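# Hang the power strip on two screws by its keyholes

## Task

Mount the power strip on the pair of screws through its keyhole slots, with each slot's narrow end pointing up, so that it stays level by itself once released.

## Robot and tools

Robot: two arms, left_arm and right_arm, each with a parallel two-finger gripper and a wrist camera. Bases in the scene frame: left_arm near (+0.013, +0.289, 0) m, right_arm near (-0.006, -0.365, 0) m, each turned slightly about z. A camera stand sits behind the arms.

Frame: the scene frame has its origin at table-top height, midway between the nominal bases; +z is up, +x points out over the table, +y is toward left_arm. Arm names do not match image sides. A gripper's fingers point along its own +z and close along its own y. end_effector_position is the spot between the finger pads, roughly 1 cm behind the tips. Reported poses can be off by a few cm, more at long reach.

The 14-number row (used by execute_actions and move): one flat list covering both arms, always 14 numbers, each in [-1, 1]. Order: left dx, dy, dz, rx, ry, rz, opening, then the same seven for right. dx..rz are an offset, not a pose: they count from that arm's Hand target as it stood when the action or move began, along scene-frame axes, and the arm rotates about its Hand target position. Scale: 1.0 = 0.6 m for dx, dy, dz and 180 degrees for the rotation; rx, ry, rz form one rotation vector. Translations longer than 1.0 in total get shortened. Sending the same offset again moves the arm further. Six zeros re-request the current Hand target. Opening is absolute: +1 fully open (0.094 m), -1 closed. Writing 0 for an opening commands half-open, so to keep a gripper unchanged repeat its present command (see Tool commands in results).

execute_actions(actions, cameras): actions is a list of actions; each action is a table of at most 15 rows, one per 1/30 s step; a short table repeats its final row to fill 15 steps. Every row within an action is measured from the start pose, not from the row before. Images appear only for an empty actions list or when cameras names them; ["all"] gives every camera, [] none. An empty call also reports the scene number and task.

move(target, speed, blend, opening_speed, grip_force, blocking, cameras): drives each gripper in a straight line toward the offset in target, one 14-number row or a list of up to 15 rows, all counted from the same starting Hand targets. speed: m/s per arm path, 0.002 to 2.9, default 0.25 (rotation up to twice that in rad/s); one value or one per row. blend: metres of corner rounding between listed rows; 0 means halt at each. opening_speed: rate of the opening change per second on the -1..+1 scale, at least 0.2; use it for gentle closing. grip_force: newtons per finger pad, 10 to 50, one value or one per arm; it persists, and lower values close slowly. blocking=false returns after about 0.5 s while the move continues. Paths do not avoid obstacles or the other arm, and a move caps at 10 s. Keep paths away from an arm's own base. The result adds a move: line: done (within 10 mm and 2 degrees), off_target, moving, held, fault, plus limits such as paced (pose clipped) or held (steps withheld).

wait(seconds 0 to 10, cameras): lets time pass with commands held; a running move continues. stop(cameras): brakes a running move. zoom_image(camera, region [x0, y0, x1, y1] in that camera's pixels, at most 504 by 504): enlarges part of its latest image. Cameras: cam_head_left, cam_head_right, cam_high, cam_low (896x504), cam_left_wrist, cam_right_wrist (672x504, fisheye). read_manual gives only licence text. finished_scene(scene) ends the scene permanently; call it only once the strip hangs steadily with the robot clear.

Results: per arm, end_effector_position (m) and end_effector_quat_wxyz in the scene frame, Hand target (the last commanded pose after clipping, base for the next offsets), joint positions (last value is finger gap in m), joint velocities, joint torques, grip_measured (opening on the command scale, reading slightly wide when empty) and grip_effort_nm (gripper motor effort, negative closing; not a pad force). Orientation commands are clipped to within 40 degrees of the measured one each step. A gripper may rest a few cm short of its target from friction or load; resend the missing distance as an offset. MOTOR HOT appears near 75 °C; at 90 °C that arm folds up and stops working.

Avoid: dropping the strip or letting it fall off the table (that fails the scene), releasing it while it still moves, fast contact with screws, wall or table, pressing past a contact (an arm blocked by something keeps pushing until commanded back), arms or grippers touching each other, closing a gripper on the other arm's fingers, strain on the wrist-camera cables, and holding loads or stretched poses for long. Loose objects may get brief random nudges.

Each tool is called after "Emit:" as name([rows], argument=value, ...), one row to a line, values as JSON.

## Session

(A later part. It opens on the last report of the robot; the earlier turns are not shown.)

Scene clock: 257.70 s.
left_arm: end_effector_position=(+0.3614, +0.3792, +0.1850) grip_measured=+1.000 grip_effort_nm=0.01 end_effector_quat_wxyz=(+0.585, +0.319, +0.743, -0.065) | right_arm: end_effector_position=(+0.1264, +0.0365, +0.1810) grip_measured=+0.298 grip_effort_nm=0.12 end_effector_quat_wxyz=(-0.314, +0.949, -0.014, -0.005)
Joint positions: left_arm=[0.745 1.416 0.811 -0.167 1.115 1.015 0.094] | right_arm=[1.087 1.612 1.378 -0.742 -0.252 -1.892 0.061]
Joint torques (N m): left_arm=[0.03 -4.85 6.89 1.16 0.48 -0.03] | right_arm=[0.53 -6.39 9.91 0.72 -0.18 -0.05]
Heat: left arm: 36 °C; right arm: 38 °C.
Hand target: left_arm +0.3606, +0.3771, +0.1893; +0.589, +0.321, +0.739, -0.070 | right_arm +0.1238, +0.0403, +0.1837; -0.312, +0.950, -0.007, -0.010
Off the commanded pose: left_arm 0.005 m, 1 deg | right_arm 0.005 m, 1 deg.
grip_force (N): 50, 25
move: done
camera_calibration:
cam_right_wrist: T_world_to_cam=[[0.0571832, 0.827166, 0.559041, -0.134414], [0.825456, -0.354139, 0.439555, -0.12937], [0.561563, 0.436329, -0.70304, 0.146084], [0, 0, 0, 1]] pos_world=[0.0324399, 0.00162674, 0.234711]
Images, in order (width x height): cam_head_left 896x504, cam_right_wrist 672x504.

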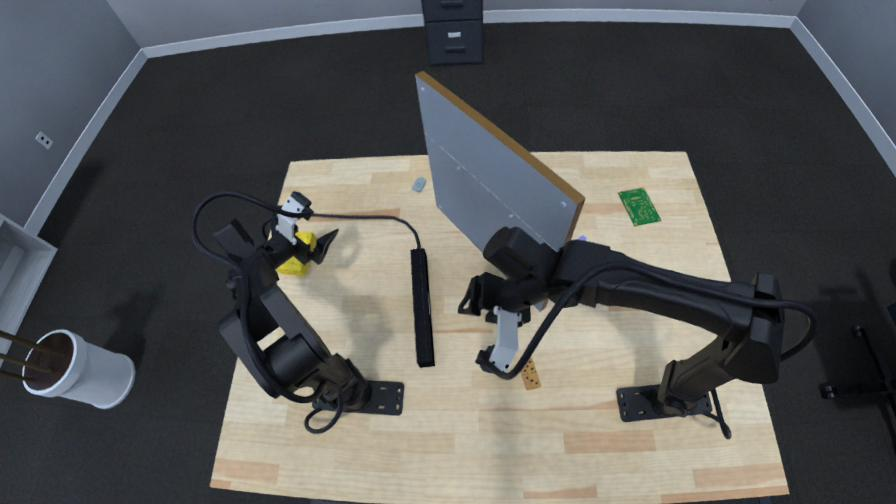

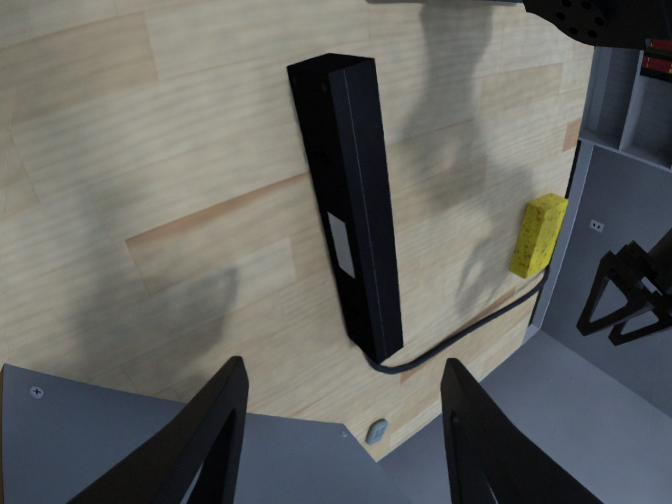

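Emit:
move(target=[0,0,0,0,0,0,1,-0.048,0.178,-0.14,-0.195,0,0.02,0.3], speed=0.25, cameras=["cam_right_wrist"])

Scene clock: 266.30 s.
left_arm: end_effector_position=(+0.3614, +0.3792, +0.1850) grip_measured=+1.000 grip_effort_nm=0.01 end_effector_quat_wxyz=(+0.585, +0.319, +0.743, -0.065) | right_arm: end_effector_position=(+0.0966, +0.1489, +0.1063) grip_measured=+0.298 grip_effort_nm=0.12 end_effector_quat_wxyz=(-0.093, +0.995, +0.021, +0.001)
Joint positions: left_arm=[0.745 1.416 0.811 -0.167 1.115 1.015 0.094] | right_arm=[1.301 2.6 2.759 -1.548 -0.04 -1.823 0.061]
Joint torques (N m): left_arm=[0.03 -4.9 6.87 1.14 0.52 -0.02] | right_arm=[0.23 -12.29 8.44 0.02 0.01 0.08]
Heat: left arm: 36 °C; right arm: 38 °C.
Hand target: left_arm +0.3606, +0.3771, +0.1893; +0.589, +0.321, +0.739, -0.070 | right_arm +0.0951, +0.1471, +0.0998; -0.011, +1.000, +0.020, -0.017
Off the commanded pose: left_arm 0.005 m, 1 deg | right_arm 0.007 m, 10 deg.
joint sent to its limit (right arm) — joint 4 (wrist pitch), lower limit. The joint targets are off in orientation, not in position.
grip_force (N): 50, 25
move: off_target (right_arm)
camera_calibration:
cam_right_wrist: T_world_to_cam=[[-0.0149932, 0.989979, 0.140419, -0.156664], [0.824452, -0.0672175, 0.561926, -0.0878144], [0.565734, 0.124194, -0.815182, 0.119258], [0, 0, 0, 1]] pos_world=[0.00258179, 0.13438, 0.16856]
Images, in order (width x height): cam_right_wrist 672x504.

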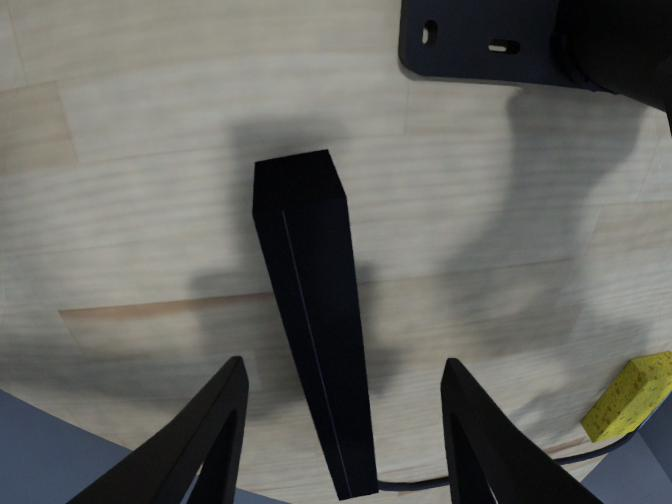

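Emit:
move([
  [0,0,0,0,0,0,1,0,0,-0.1,0,0,0,0.3],
  [0,0,0,0,0,0,1,0,0,-0.1,0,0,0,-0.5],
], speed=0.15, grip_force=[50,30], cameras=["cam_right_wrist"])

Scene clock: 274.37 s.
left_arm: end_effector_position=(+0.3614, +0.3792, +0.1850) grip_measured=+1.000 grip_effort_nm=0.01 end_effector_quat_wxyz=(+0.585, +0.319, +0.743, -0.065) | right_arm: end_effector_position=(+0.0969, +0.1474, +0.0454) grip_measured=-0.243 grip_effort_nm=-0.62 end_effector_quat_wxyz=(-0.040, +0.999, +0.020, -0.009)
Joint positions: left_arm=[0.745 1.416 0.811 -0.167 1.115 1.015 0.094] | right_arm=[1.301 2.744 2.802 -1.557 -0.037 -1.823 0.036]
Joint torques (N m): left_arm=[0.01 -4.83 6.94 1.15 0.52 -0.01] | right_arm=[0.24 -13.05 8.49 -0.08 -0.04 0.05]
Heat: left arm: 36 °C; right arm: 38 °C.
Hand target: left_arm +0.3606, +0.3771, +0.1893; +0.589, +0.321, +0.739, -0.070 | right_arm +0.0951, +0.1472, +0.0399; -0.011, +1.000, +0.020, -0.017
Off the commanded pose: left_arm 0.005 m, 1 deg | right_arm 0.006 m, 3 deg.
joint sent to its limit (right arm) — joint 4 (wrist pitch), lower limit. The joint targets are off in orientation, not in position.
grip_force (N): 50, 30
move: off_target (right_arm); target 2's new opening was sent with right_arm's hand 0.006 m and 4 deg from that target
camera_calibration:
cam_right_wrist: T_world_to_cam=[[-0.0127709, 0.999348, 0.0337797, -0.143389], [0.83542, -0.00789991, 0.549556, -0.0631858], [0.549464, 0.0352386, -0.834774, 0.0851884], [0, 0, 0, 1]] pos_world=[0.00414744, 0.139794, 0.110681]
Images, in order (width x height): cam_right_wrist 672x504.

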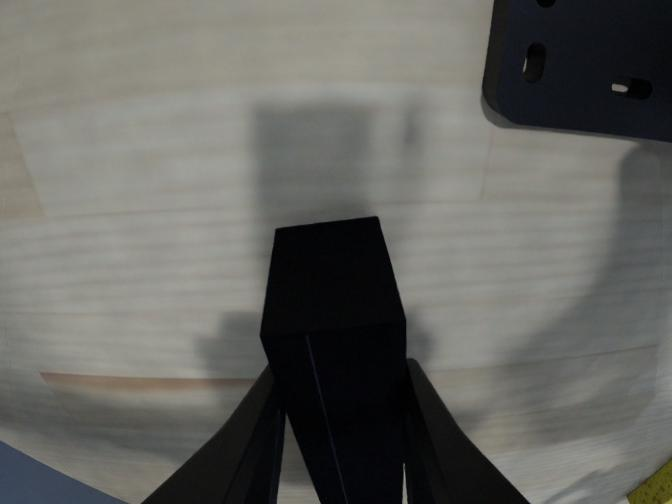

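Emit:
move([
  [0,0,0,0,0,0,1,0,-0.049,0.022,0.19,0.005,0,-0.5],
  [0,0,0,0,0,0,1,0,-0.09,0.0,0.385,0.01,0,-0.5],
], speed=0.12, blend=[0.01,0], cameras=["cam_right_wrist","cam_head_left","cam_high"])

Emit:
zoom_image(camera="cam_head_left", region=[385, 220, 535, 390])

Scene clock: 290.40 s.
left_arm: end_effector_position=(+0.3614, +0.3792, +0.1850) grip_measured=+1.000 grip_effort_nm=0.01 end_effector_quat_wxyz=(+0.585, +0.319, +0.743, -0.065) | right_arm: end_effector_position=(+0.0968, +0.0898, +0.0336) grip_measured=-0.254 grip_effort_nm=-0.66 end_effector_quat_wxyz=(-0.558, +0.829, +0.022, -0.010)
Joint positions: left_arm=[0.745 1.416 0.811 -0.167 1.115 1.015 0.094] | right_arm=[1.145 2.015 0.657 0.94 -0.382 -1.744 0.035]
Joint torques (N m): left_arm=[0.02 -4.79 6.93 1.16 0.51 -0.05] | right_arm=[-0.28 -7.47 4.67 2.12 -0.37 0.15]
Heat: left arm: 36 °C; right arm: 38 °C.
Hand target: left_arm +0.3606, +0.3771, +0.1893; +0.589, +0.321, +0.739, -0.070 | right_arm +0.0950, +0.0932, +0.0399; -0.578, +0.816, +0.026, -0.018
Off the commanded pose: left_arm 0.005 m, 1 deg | right_arm 0.007 m, 3 deg.
grip_force (N): 50, 30
move: off_target (right_arm)
camera_calibration:
cam_right_wrist: T_world_to_cam=[[0.000495711, 0.418686, 0.908131, -0.0639265], [0.847182, -0.482668, 0.222067, -0.0045524], [0.531302, 0.769243, -0.354942, -0.00285299], [0, 0, 0, 1]] pos_world=[0.0054042, 0.0267624, 0.0580519]
Images, in order (width x height): cam_head_left 896x504, cam_high 896x504, cam_right_wrist 672x504.

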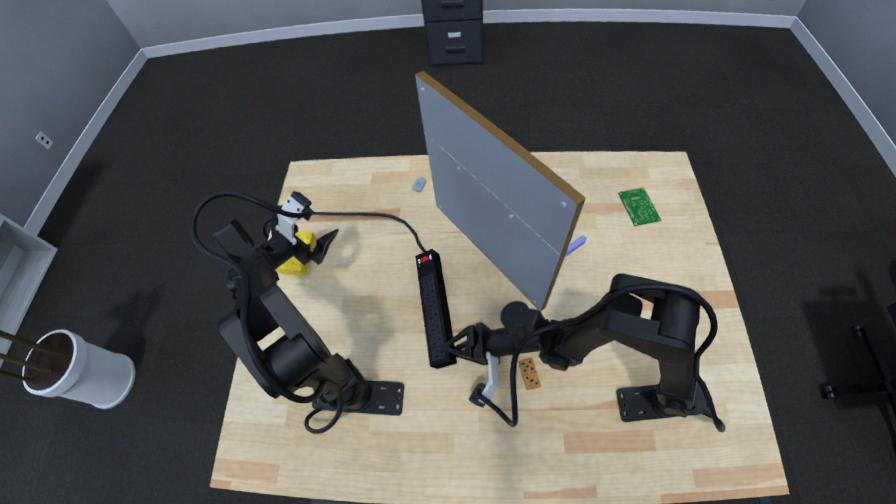

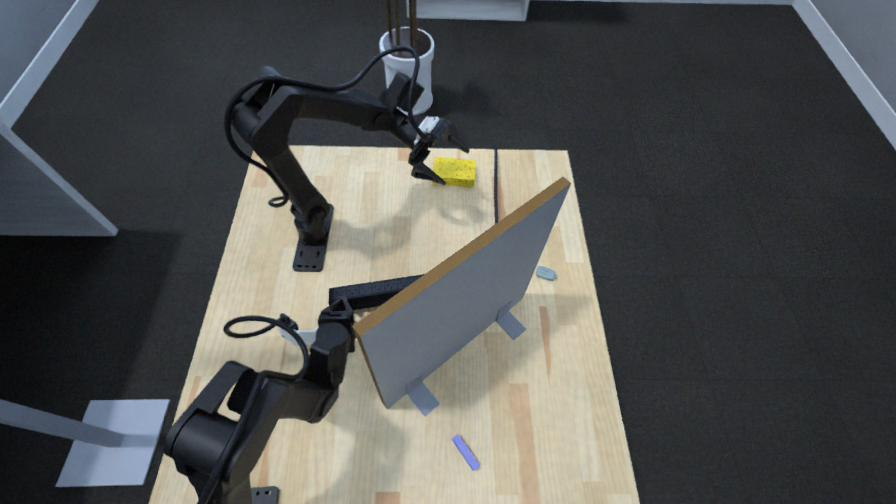

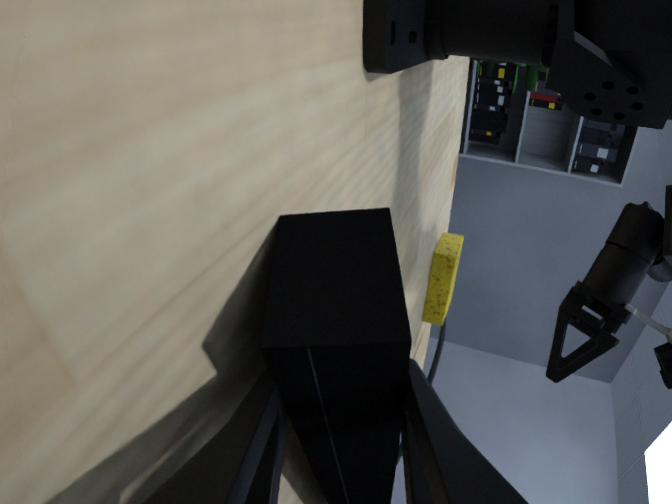

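Scaled by 2.965 from the camera's 896x504 image, which has a finer 1280x720 frame.

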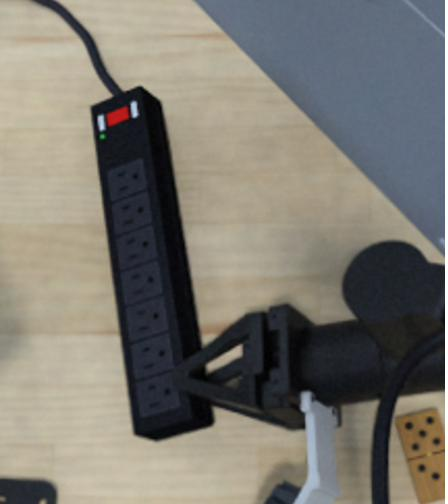

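Emit:
move([
  [-0.2,-0.25,0.12,0.2,-0.06,-0.26,0.4,0,0,0,0,0,0,-0.5],
  [-0.28,-0.373,-0.06,0.413,-0.124,-0.519,0.4,0,0,0,0,0,0,-0.5],
], speed=0.5, blend=[0.05,0], cameras=["cam_left_wrist","cam_head_left","cam_high"])

Scene clock: 315.50 s.
left_arm: end_effector_position=(+0.1952, +0.1535, +0.1589) grip_measured=+0.402 grip_effort_nm=-0.09 end_effector_quat_wxyz=(+0.139, +0.963, +0.213, +0.092) | right_arm: end_effector_position=(+0.0968, +0.0898, +0.0337) grip_measured=-0.254 grip_effort_nm=-0.65 end_effector_quat_wxyz=(-0.558, +0.829, +0.022, -0.010)
Joint positions: left_arm=[-0.571 1.087 1.02 -1.173 0.056 2.098 0.066] | right_arm=[1.145 2.015 0.657 0.94 -0.382 -1.743 0.035]
Joint torques (N m): left_arm=[-0.4 -1.14 5.27 0.82 0.06 0.07] | right_arm=[-0.25 -7.43 4.68 2.11 -0.36 0.14]
Heat: left arm: 36 °C; right arm: 43 °C.
Hand target: left_arm +0.1927, +0.1531, +0.1533; +0.189, +0.978, +0.089, +0.017 | right_arm +0.0950, +0.0932, +0.0399; -0.578, +0.816, +0.026, -0.018
Off the commanded pose: left_arm 0.006 m, 18 deg | right_arm 0.007 m, 3 deg.
joint sent to its limit (left arm) — joint 6 (wrist roll), upper limit. The joint targets are off in orientation, not in position.
grip_force (N): 50, 30
move: off_target (left_arm, right_arm)
camera_calibration:
cam_left_wrist: T_world_to_cam=[[-0.344446, 0.878045, -0.332256, -0.00838256], [0.604294, 0.478211, 0.637294, -0.253175], [0.718461, 0.0187332, -0.695315, 0.0739255], [0, 0, 0, 1]] pos_world=[0.0969921, 0.127046, 0.209963]
Images, in order (width x height): cam_head_left 896x504, cam_high 896x504, cam_left_wrist 672x504.

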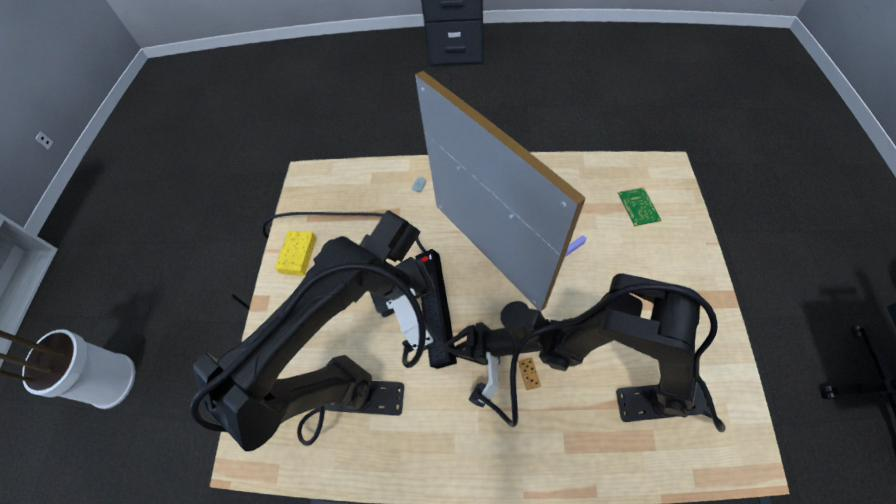

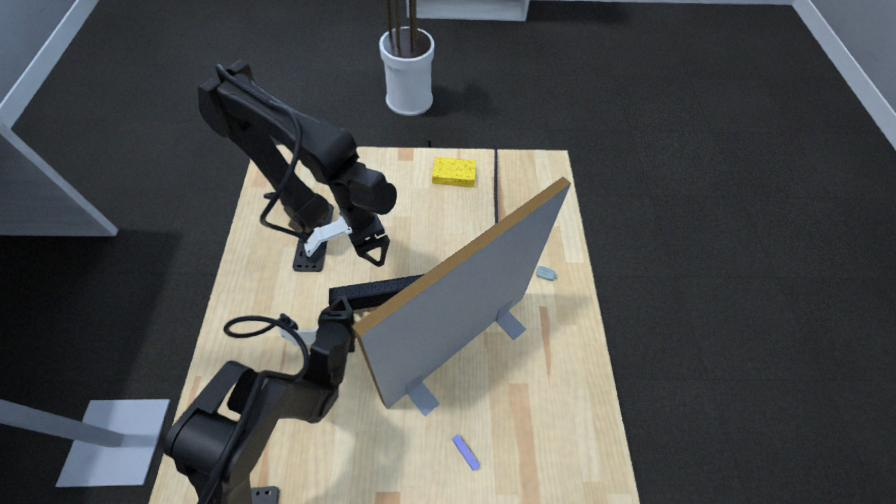

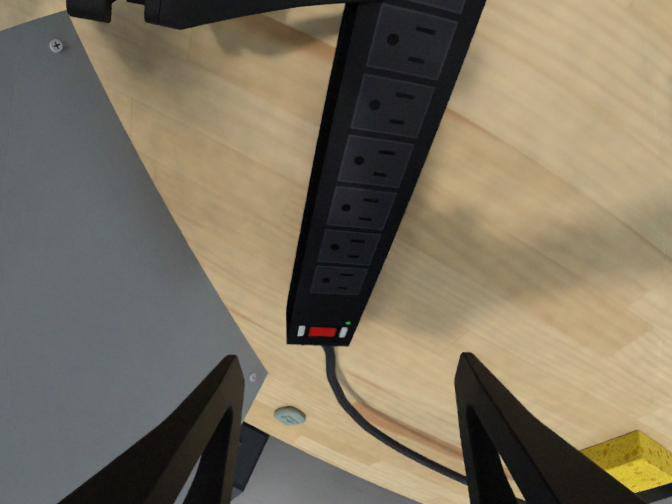

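Emit:
move(target=[0,0,0.03,0,0,0,0.4,0.01,-0.117,0.003,0,0,-0.044,-0.5], speed=0.1, cameras=["cam_left_wrist","cam_head_left","cam_right_wrist"])

Emit:
zoom_image(camera="cam_head_left", region=[385, 220, 535, 390])

Scene clock: 361.83 s.
left_arm: end_effector_position=(+0.1944, +0.1544, +0.1658) grip_measured=+0.402 grip_effort_nm=-0.09 end_effector_quat_wxyz=(+0.137, +0.963, +0.213, +0.091) | right_arm: end_effector_position=(+0.1004, +0.0274, +0.0375) grip_measured=-0.254 grip_effort_nm=-0.66 end_effector_quat_wxyz=(-0.575, +0.817, -0.003, +0.039)
Joint positions: left_arm=[-0.571 1.092 1.052 -1.204 0.054 2.098 0.066] | right_arm=[1.11 1.921 0.373 1.188 -0.312 -1.75 0.035]
Joint torques (N m): left_arm=[-0.53 -1.18 9.06 0.47 0.08 0.06] | right_arm=[-0.59 -9.52 2.56 1.41 -0.1 0.56]
Heat: left arm: 34 °C; right arm: 46 °C.
Hand target: left_arm +0.1926, +0.1532, +0.1713; +0.188, +0.978, +0.089, +0.017 | right_arm +0.1010, +0.0229, +0.0416; -0.578, +0.816, -0.030, +0.022
Off the commanded pose: left_arm 0.006 m, 18 deg | right_arm 0.006 m, 4 deg.
joint sent to its limit (left arm) — joint 6 (wrist roll), upper limit. The joint targets are off in orientation, not in position.
grip_force (N): 50, 30
move: off_target (left_arm, right_arm)
camera_calibration:
cam_left_wrist: T_world_to_cam=[[-0.34581, 0.879164, -0.32785, -0.00785663], [0.605977, 0.476024, 0.637333, -0.257497], [0.716385, 0.0217265, -0.697367, 0.0796109], [0, 0, 0, 1]] pos_world=[0.0962886, 0.127752, 0.217054]
cam_right_wrist: T_world_to_cam=[[-0.00914137, 0.379456, 0.925165, -0.0400095], [0.783602, -0.572039, 0.242364, -0.0305079], [0.621196, 0.727176, -0.292113, 0.0343633], [0, 0, 0, 1]] pos_world=[0.00219393, -0.027258, 0.0544474]
Images, in order (width x height): cam_head_left 896x504, cam_left_wrist 672x504, cam_right_wrist 672x504.

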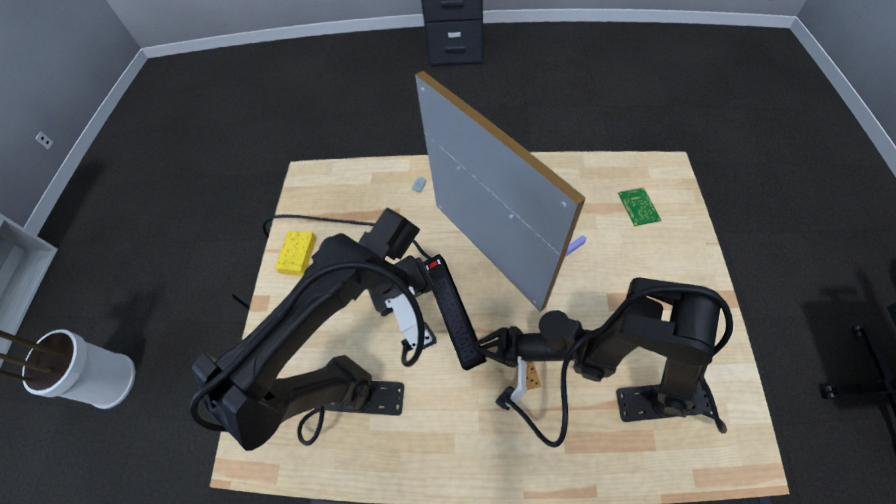

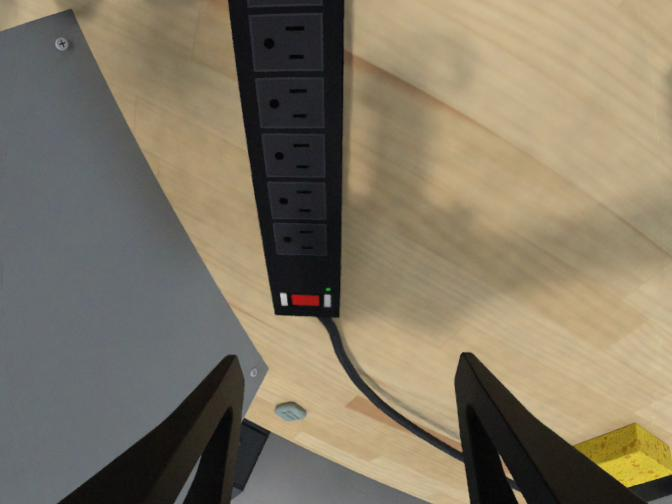

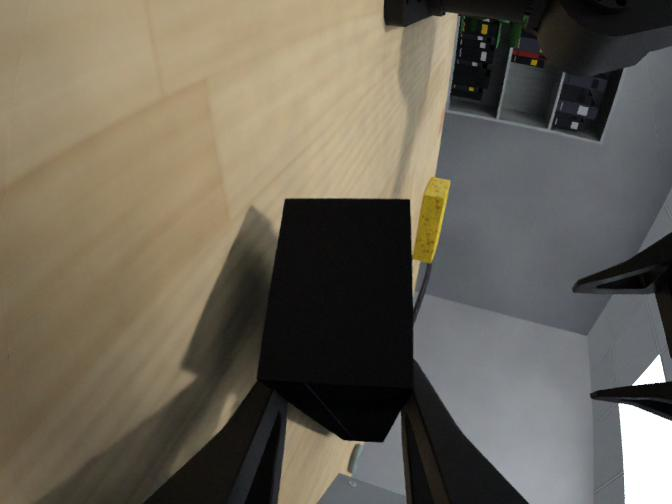

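Scaled by 2.965 from the camera's 896x504 image, which has a finer 1280x720 frame.

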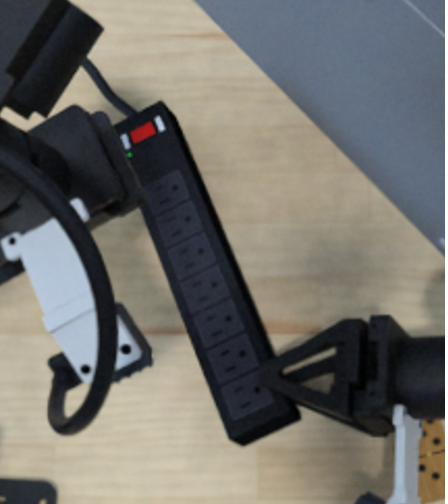

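Emit:
move(target=[-0.008,-0.087,-0.114,0,0,0.05,0.4,0,0,0,0,0,0,-0.5], speed=0.2, cameras=["cam_left_wrist","cam_head_left","cam_right_wrist"])

Scene clock: 387.90 s.
left_arm: end_effector_position=(+0.1946, +0.1030, +0.1088) grip_measured=+0.402 grip_effort_nm=-0.09 end_effector_quat_wxyz=(+0.186, +0.967, +0.164, +0.048) | right_arm: end_effector_position=(+0.1004, +0.0274, +0.0376) grip_measured=-0.254 grip_effort_nm=-0.66 end_effector_quat_wxyz=(-0.575, +0.817, -0.003, +0.039)
Joint positions: left_arm=[-0.654 1.192 0.864 -0.895 0.172 2.093 0.066] | right_arm=[1.11 1.921 0.373 1.189 -0.312 -1.75 0.035]
Joint torques (N m): left_arm=[-0.49 -2.29 5.08 0.92 0.32 -0.08] | right_arm=[-0.58 -9.52 2.55 1.41 -0.11 0.56]
Heat: left arm: 36 °C; right arm: 43 °C.
Hand target: left_arm +0.1879, +0.1010, +0.1029; +0.187, +0.968, +0.166, +0.032 | right_arm +0.1010, +0.0230, +0.0417; -0.578, +0.815, -0.030, +0.022
Off the commanded pose: left_arm 0.009 m, 2 deg | right_arm 0.006 m, 4 deg.
grip_force (N): 50, 30
move: off_target (right_arm)
camera_calibration:
cam_left_wrist: T_world_to_cam=[[-0.261437, 0.87658, -0.404052, 0.0108868], [0.690468, 0.462356, 0.55631, -0.203014], [0.674466, -0.133545, -0.726127, 0.0681132], [0, 0, 0, 1]] pos_world=[0.0970807, 0.0934178, 0.166796]
cam_right_wrist: T_world_to_cam=[[-0.00929732, 0.379086, 0.925315, -0.0400282], [0.783578, -0.572115, 0.242259, -0.0305042], [0.621223, 0.727309, -0.291724, 0.0343455], [0, 0, 0, 1]] pos_world=[0.00219406, -0.0272575, 0.054448]
Images, in order (width x height): cam_head_left 896x504, cam_left_wrist 672x504, cam_right_wrist 672x504.

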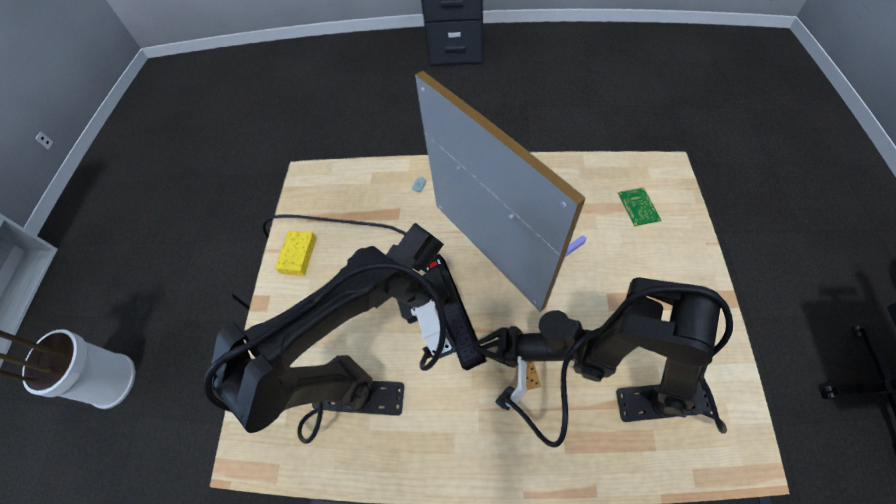

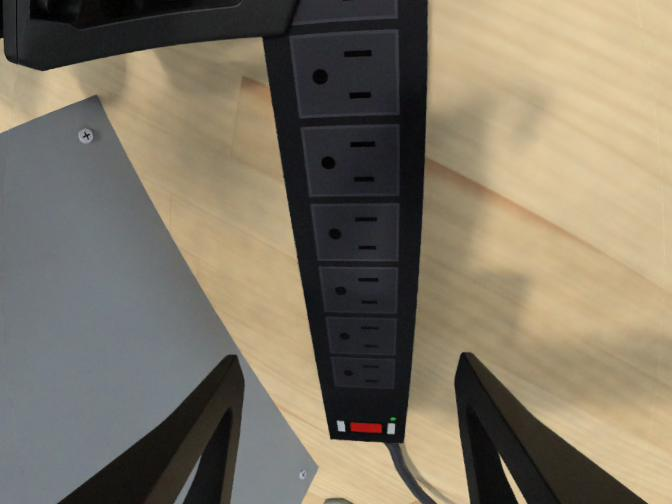

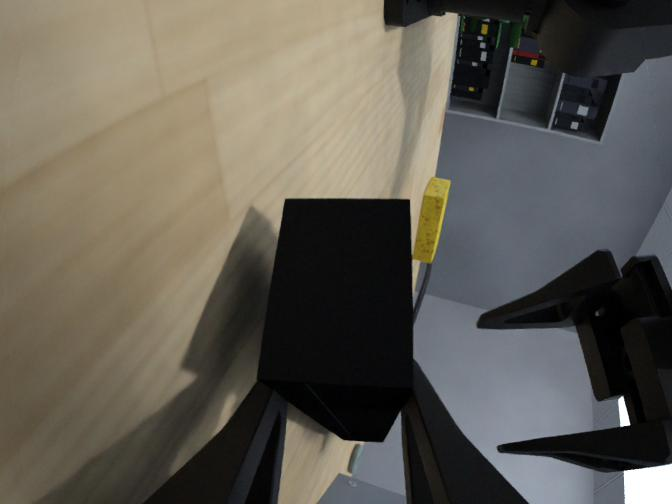

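Emit:
move(target=[0.01,-0.032,-0.062,0,0,0,0.4,0,0,0,0,0,0,-0.5], speed=0.1, cameras=["cam_left_wrist","cam_right_wrist"])

Scene clock: 395.97 s.
left_arm: end_effector_position=(+0.1998, +0.0815, +0.0723) grip_measured=+0.402 grip_effort_nm=-0.10 end_effector_quat_wxyz=(+0.191, +0.967, +0.163, +0.043) | right_arm: end_effector_position=(+0.1004, +0.0274, +0.0376) grip_measured=-0.254 grip_effort_nm=-0.65 end_effector_quat_wxyz=(-0.575, +0.817, -0.003, +0.039)
Joint positions: left_arm=[-0.705 1.293 0.781 -0.699 0.168 2.044 0.066] | right_arm=[1.11 1.921 0.373 1.189 -0.312 -1.75 0.035]
Joint torques (N m): left_arm=[-0.47 -2.78 4.75 0.87 0.17 -0.08] | right_arm=[-0.58 -9.52 2.56 1.41 -0.11 0.56]
Heat: left arm: 36 °C; right arm: 42 °C.
Hand target: left_arm +0.1938, +0.0818, +0.0656; +0.186, +0.968, +0.166, +0.031 | right_arm +0.1010, +0.0230, +0.0417; -0.578, +0.815, -0.030, +0.022
Off the commanded pose: left_arm 0.009 m, 1 deg | right_arm 0.006 m, 4 deg.
grip_force (N): 50, 30
move: off_target (right_arm)
camera_calibration:
cam_left_wrist: T_world_to_cam=[[-0.260684, 0.873264, -0.411647, 0.0169845], [0.696326, 0.465416, 0.546367, -0.177092], [0.66871, -0.144211, -0.729404, 0.0374984], [0, 0, 0, 1]] pos_world=[0.102666, 0.0729971, 0.1311]
cam_right_wrist: T_world_to_cam=[[-0.00929732, 0.379086, 0.925315, -0.0400282], [0.783578, -0.572115, 0.242259, -0.0305042], [0.621223, 0.727309, -0.291724, 0.0343455], [0, 0, 0, 1]] pos_world=[0.00219406, -0.0272575, 0.054448]
Images, in order (width x height): cam_left_wrist 672x504, cam_right_wrist 672x504.

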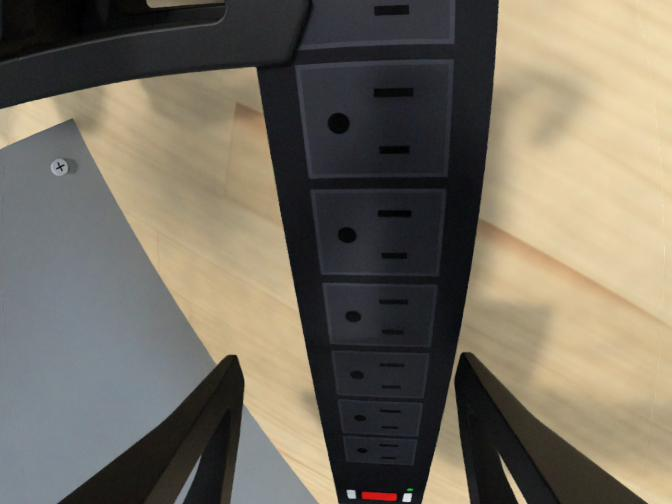

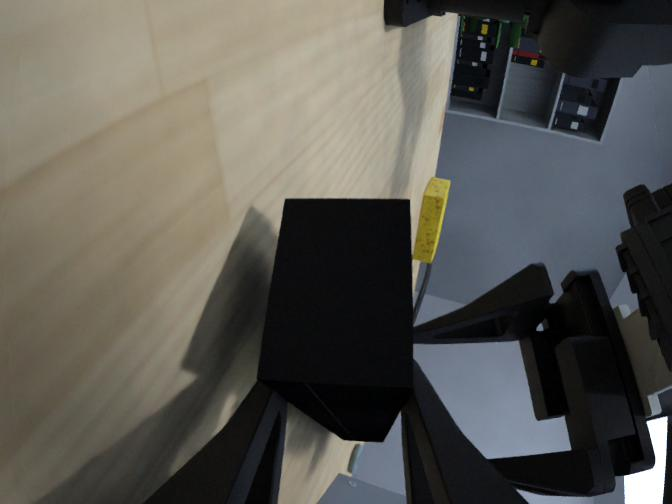

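Emit:
move([
  [-0.005,0.0175,-0.008,0,0,0,0.4,0,0,0,0,0,0,-0.5],
  [0.001,0.002,-0.04,0,0,0,0.4,0,0,0,0,0,0,-0.5],
], speed=0.08, cameras=["cam_left_wrist","cam_right_wrist"])

Scene clock: 405.40 s.
left_arm: end_effector_position=(+0.2009, +0.0824, +0.0484) grip_measured=+0.402 grip_effort_nm=-0.09 end_effector_quat_wxyz=(+0.191, +0.967, +0.163, +0.044) | right_arm: end_effector_position=(+0.1004, +0.0274, +0.0376) grip_measured=-0.254 grip_effort_nm=-0.66 end_effector_quat_wxyz=(-0.575, +0.817, -0.003, +0.039)
Joint positions: left_arm=[-0.7 1.329 0.706 -0.589 0.168 2.05 0.066] | right_arm=[1.11 1.921 0.373 1.189 -0.312 -1.75 0.035]
Joint torques (N m): left_arm=[-0.36 -2.82 4.75 0.9 0.17 -0.11] | right_arm=[-0.59 -9.51 2.56 1.41 -0.11 0.56]
Heat: left arm: 35 °C; right arm: 42 °C.
Hand target: left_arm +0.1944, +0.0831, +0.0416; +0.186, +0.968, +0.166, +0.031 | right_arm +0.1010, +0.0230, +0.0417; -0.578, +0.815, -0.030, +0.022
Off the commanded pose: left_arm 0.009 m, 2 deg | right_arm 0.006 m, 4 deg.
grip_force (N): 50, 30
move: off_target (right_arm)
camera_calibration:
cam_left_wrist: T_world_to_cam=[[-0.259254, 0.873777, -0.411462, 0.00626682], [0.695444, 0.464515, 0.548255, -0.164962], [0.670183, -0.144011, -0.72809, 0.0190674], [0, 0, 0, 1]] pos_world=[0.103568, 0.0738973, 0.106902]
cam_right_wrist: T_world_to_cam=[[-0.00929732, 0.379086, 0.925315, -0.0400282], [0.783578, -0.572115, 0.242259, -0.0305042], [0.621223, 0.727309, -0.291724, 0.0343455], [0, 0, 0, 1]] pos_world=[0.00219406, -0.0272575, 0.054448]
Images, in order (width x height): cam_left_wrist 672x504, cam_right_wrist 672x504.

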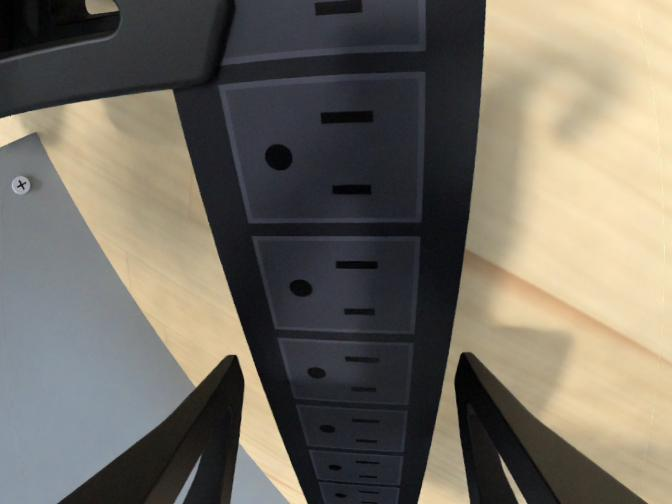

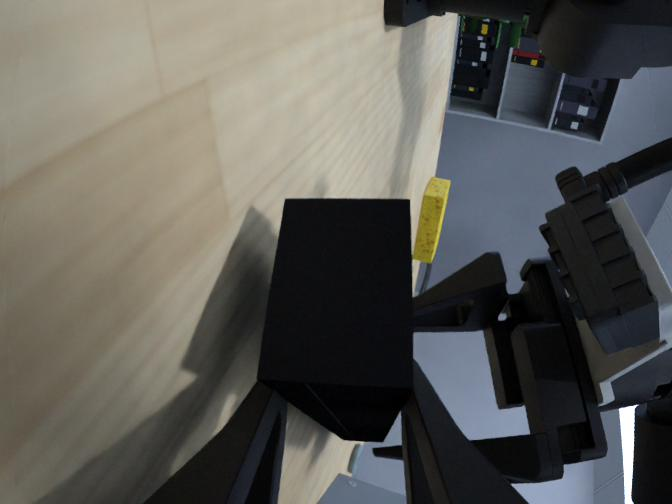

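Emit:
move(target=[0.0025,-0.0057,-0.0275,0,0,0,0.4,0,0,0,0,0,0,-0.5], speed=0.06, cameras=["cam_left_wrist","cam_right_wrist"])

Scene clock: 410.67 s.
left_arm: end_effector_position=(+0.2030, +0.0784, +0.0325) grip_measured=+0.402 grip_effort_nm=-0.09 end_effector_quat_wxyz=(+0.192, +0.967, +0.163, +0.044) | right_arm: end_effector_position=(+0.1004, +0.0274, +0.0376) grip_measured=-0.254 grip_effort_nm=-0.65 end_effector_quat_wxyz=(-0.575, +0.817, -0.003, +0.039)
Joint positions: left_arm=[-0.706 1.376 0.671 -0.504 0.167 2.043 0.066] | right_arm=[1.11 1.921 0.373 1.189 -0.312 -1.75 0.035]
Joint torques (N m): left_arm=[-0.54 -2.96 4.51 0.9 0.2 -0.09] | right_arm=[-0.59 -9.51 2.58 1.42 -0.11 0.55]
Heat: left arm: 35 °C; right arm: 42 °C.
Hand target: left_arm +0.1959, +0.0796, +0.0251; +0.187, +0.968, +0.166, +0.031 | right_arm +0.1010, +0.0230, +0.0417; -0.578, +0.815, -0.030, +0.022
Off the commanded pose: left_arm 0.010 m, 2 deg | right_arm 0.006 m, 4 deg.
grip_force (N): 50, 30
move: off_target (right_arm)
camera_calibration:
cam_left_wrist: T_world_to_cam=[[-0.259782, 0.872423, -0.413994, 0.00408806], [0.694721, 0.466619, 0.547384, -0.155957], [0.670728, -0.14541, -0.72731, 0.00542581], [0, 0, 0, 1]] pos_world=[0.10577, 0.0699951, 0.0910071]
cam_right_wrist: T_world_to_cam=[[-0.00929732, 0.379086, 0.925315, -0.0400282], [0.783578, -0.572115, 0.242259, -0.0305042], [0.621223, 0.727309, -0.291724, 0.0343455], [0, 0, 0, 1]] pos_world=[0.00219406, -0.0272575, 0.054448]
Images, in order (width x height): cam_left_wrist 672x504, cam_right_wrist 672x504.

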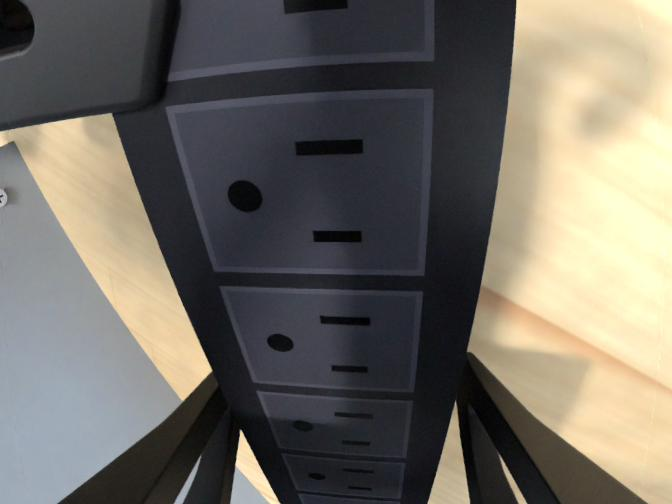

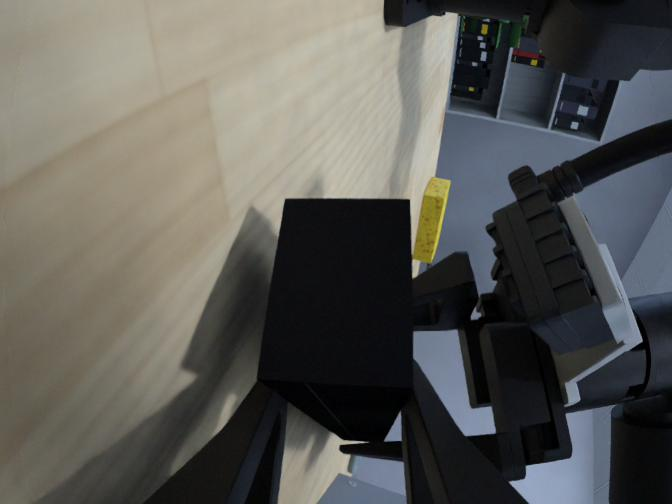

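Emit:
move([
  [0.001,-0.002,-0.006,0,0,0,0.4,0,0,0,0,0,0,-0.5],
  [0.001,-0.002,-0.006,0,0,0,-0.1,0,0,0,0,0,0,-0.5],
], speed=0.06, grip_force=[30,30], cameras=["cam_left_wrist","cam_right_wrist"])

Scene clock: 419.40 s.
left_arm: end_effector_position=(+0.2046, +0.0774, +0.0294) grip_measured=+0.083 grip_effort_nm=-0.64 end_effector_quat_wxyz=(+0.192, +0.966, +0.166, +0.046) | right_arm: end_effector_position=(+0.1005, +0.0274, +0.0376) grip_measured=-0.254 grip_effort_nm=-0.65 end_effector_quat_wxyz=(-0.575, +0.817, -0.003, +0.040)
Joint positions: left_arm=[-0.708 1.388 0.666 -0.484 0.163 2.035 0.051] | right_arm=[1.11 1.921 0.373 1.189 -0.311 -1.75 0.035]
Joint torques (N m): left_arm=[-0.7 -2.91 4.29 0.93 0.23 -0.04] | right_arm=[-0.59 -9.52 2.56 1.42 -0.11 0.56]
Heat: left arm: 35 °C; right arm: 42 °C.
Hand target: left_arm +0.1966, +0.0783, +0.0216; +0.187, +0.968, +0.166, +0.032 | right_arm +0.1011, +0.0230, +0.0417; -0.578, +0.815, -0.030, +0.022
Off the commanded pose: left_arm 0.011 m, 2 deg | right_arm 0.006 m, 4 deg.
grip_force (N): 30, 30
move: off_target (left_arm, right_arm); target 2's new opening was sent with left_arm's hand 0.013 m and 2 deg from that target
camera_calibration:
cam_left_wrist: T_world_to_cam=[[-0.264739, 0.870675, -0.414533, 0.0053034], [0.690566, 0.471215, 0.548703, -0.154384], [0.673076, -0.141, -0.726008, 0.00124076], [0, 0, 0, 1]] pos_world=[0.107181, 0.0683055, 0.0878102]
cam_right_wrist: T_world_to_cam=[[-0.00928084, 0.379212, 0.925263, -0.0400218], [0.783324, -0.572384, 0.242444, -0.0305218], [0.621544, 0.727031, -0.291734, 0.0343376], [0, 0, 0, 1]] pos_world=[0.00219472, -0.027258, 0.054448]
Images, in order (width x height): cam_left_wrist 672x504, cam_right_wrist 672x504.

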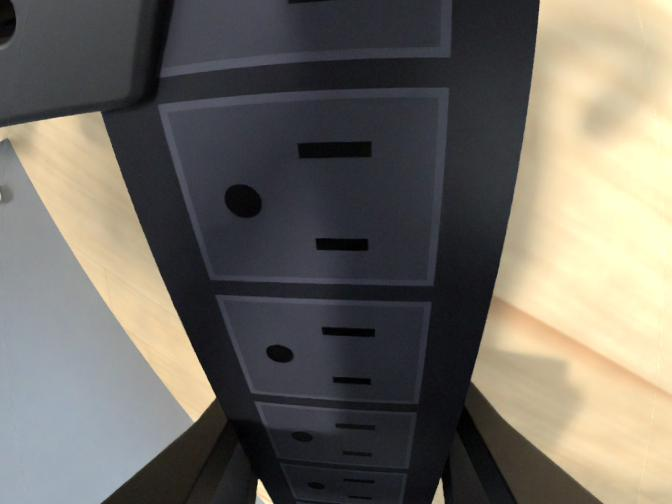

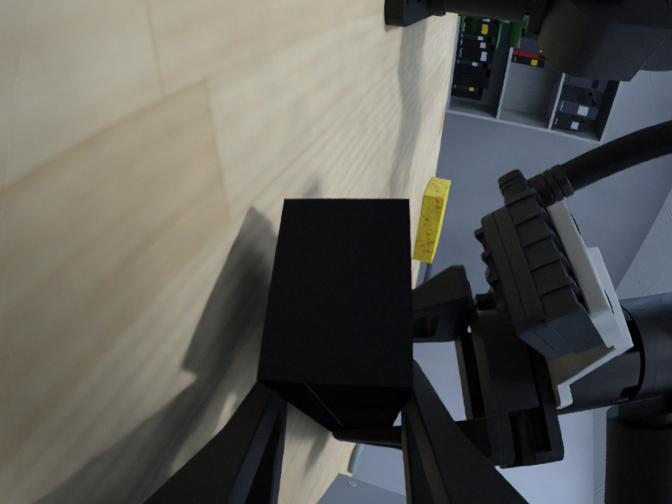

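Emit:
move([
  [0,0,0,0,0,0,-0.2,0,0,0,0,0,0,-0.5],
  [0,0,0,0,0,0,-0.2,0,0,0,0,0,0,-0.05],
  [0,0,0,0,0,0,-0.2,-0.01,-0.14,0.05,0,0,0,-0.05],
], speed=0.08, grip_force=[50,40], cameras=["cam_left_wrist","cam_right_wrist","cam_head_left"])

Scene clock: 433.10 s.
left_arm: end_effector_position=(+0.2040, +0.0790, +0.0274) grip_measured=+0.028 grip_effort_nm=-1.02 end_effector_quat_wxyz=(+0.188, +0.966, +0.169, +0.045) | right_arm: end_effector_position=(+0.0973, -0.0605, +0.0671) grip_measured=-0.052 grip_effort_nm=0.12 end_effector_quat_wxyz=(-0.572, +0.819, -0.033, +0.030)
Joint positions: left_arm=[-0.708 1.391 0.663 -0.485 0.158 2.031 0.048] | right_arm=[0.934 1.416 0.089 0.934 -0.456 -1.763 0.045]
Joint torques (N m): left_arm=[-0.58 -3.02 4.67 0.92 0.24 0.02] | right_arm=[-0.53 -5.59 4.88 1.32 -0.34 0.06]
Heat: left arm: 34 °C; right arm: 42 °C.
Hand target: left_arm +0.1965, +0.0784, +0.0216; +0.186, +0.968, +0.165, +0.032 | right_arm +0.0950, -0.0610, +0.0718; -0.578, +0.815, -0.030, +0.022
Off the commanded pose: left_arm 0.009 m, 2 deg | right_arm 0.005 m, 1 deg.
grip_force (N): 50, 40
move: done; target 2's new opening was sent with right_arm's hand 0.006 m and 4 deg from that target
camera_calibration:
cam_left_wrist: T_world_to_cam=[[-0.270711, 0.872241, -0.407323, 0.00379824], [0.690115, 0.470837, 0.549594, -0.153578], [0.671161, -0.132319, -0.729407, 0.000194788], [0, 0, 0, 1]] pos_world=[0.106884, 0.0690229, 0.0860946]
cam_right_wrist: T_world_to_cam=[[0.0519774, 0.382919, 0.922319, -0.0395182], [0.772718, -0.600476, 0.205753, -0.0837662], [0.632617, 0.701998, -0.3271, 0.108584], [0, 0, 0, 1]] pos_world=[-0.00191027, -0.111393, 0.0892012]
Images, in order (width x height): cam_head_left 896x504, cam_left_wrist 672x504, cam_right_wrist 672x504.

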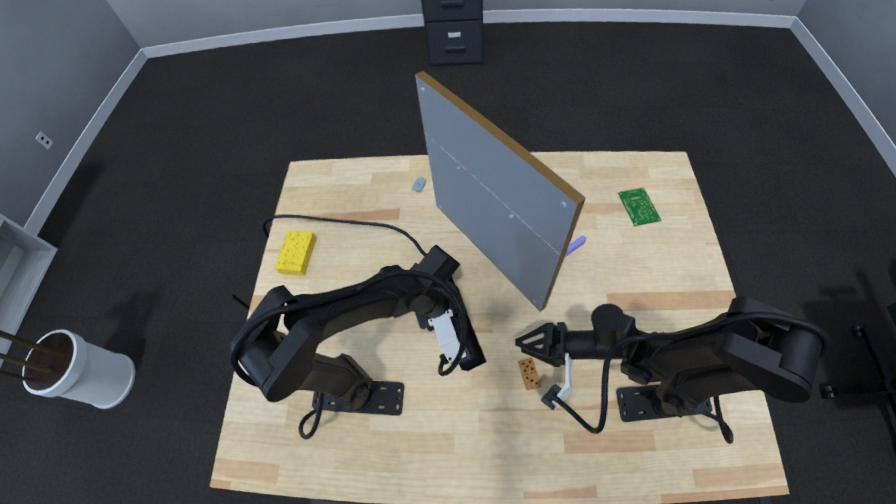

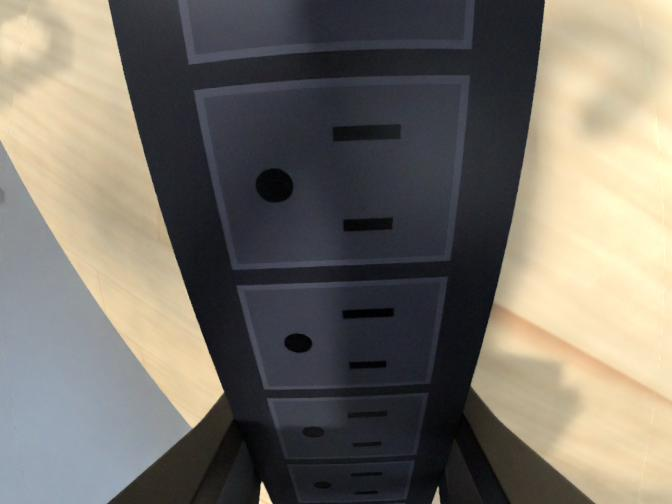

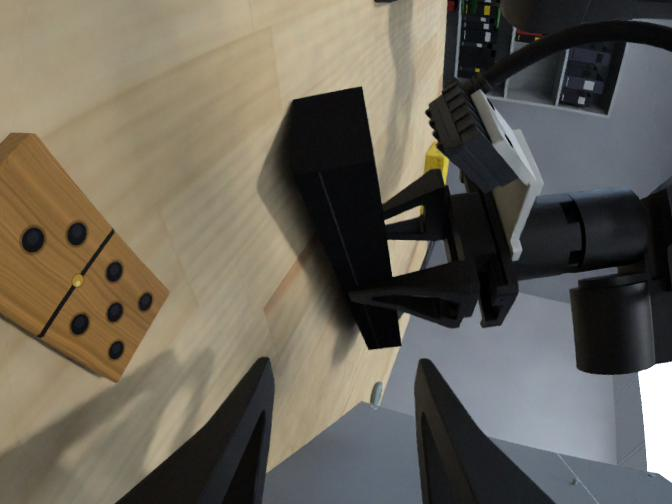

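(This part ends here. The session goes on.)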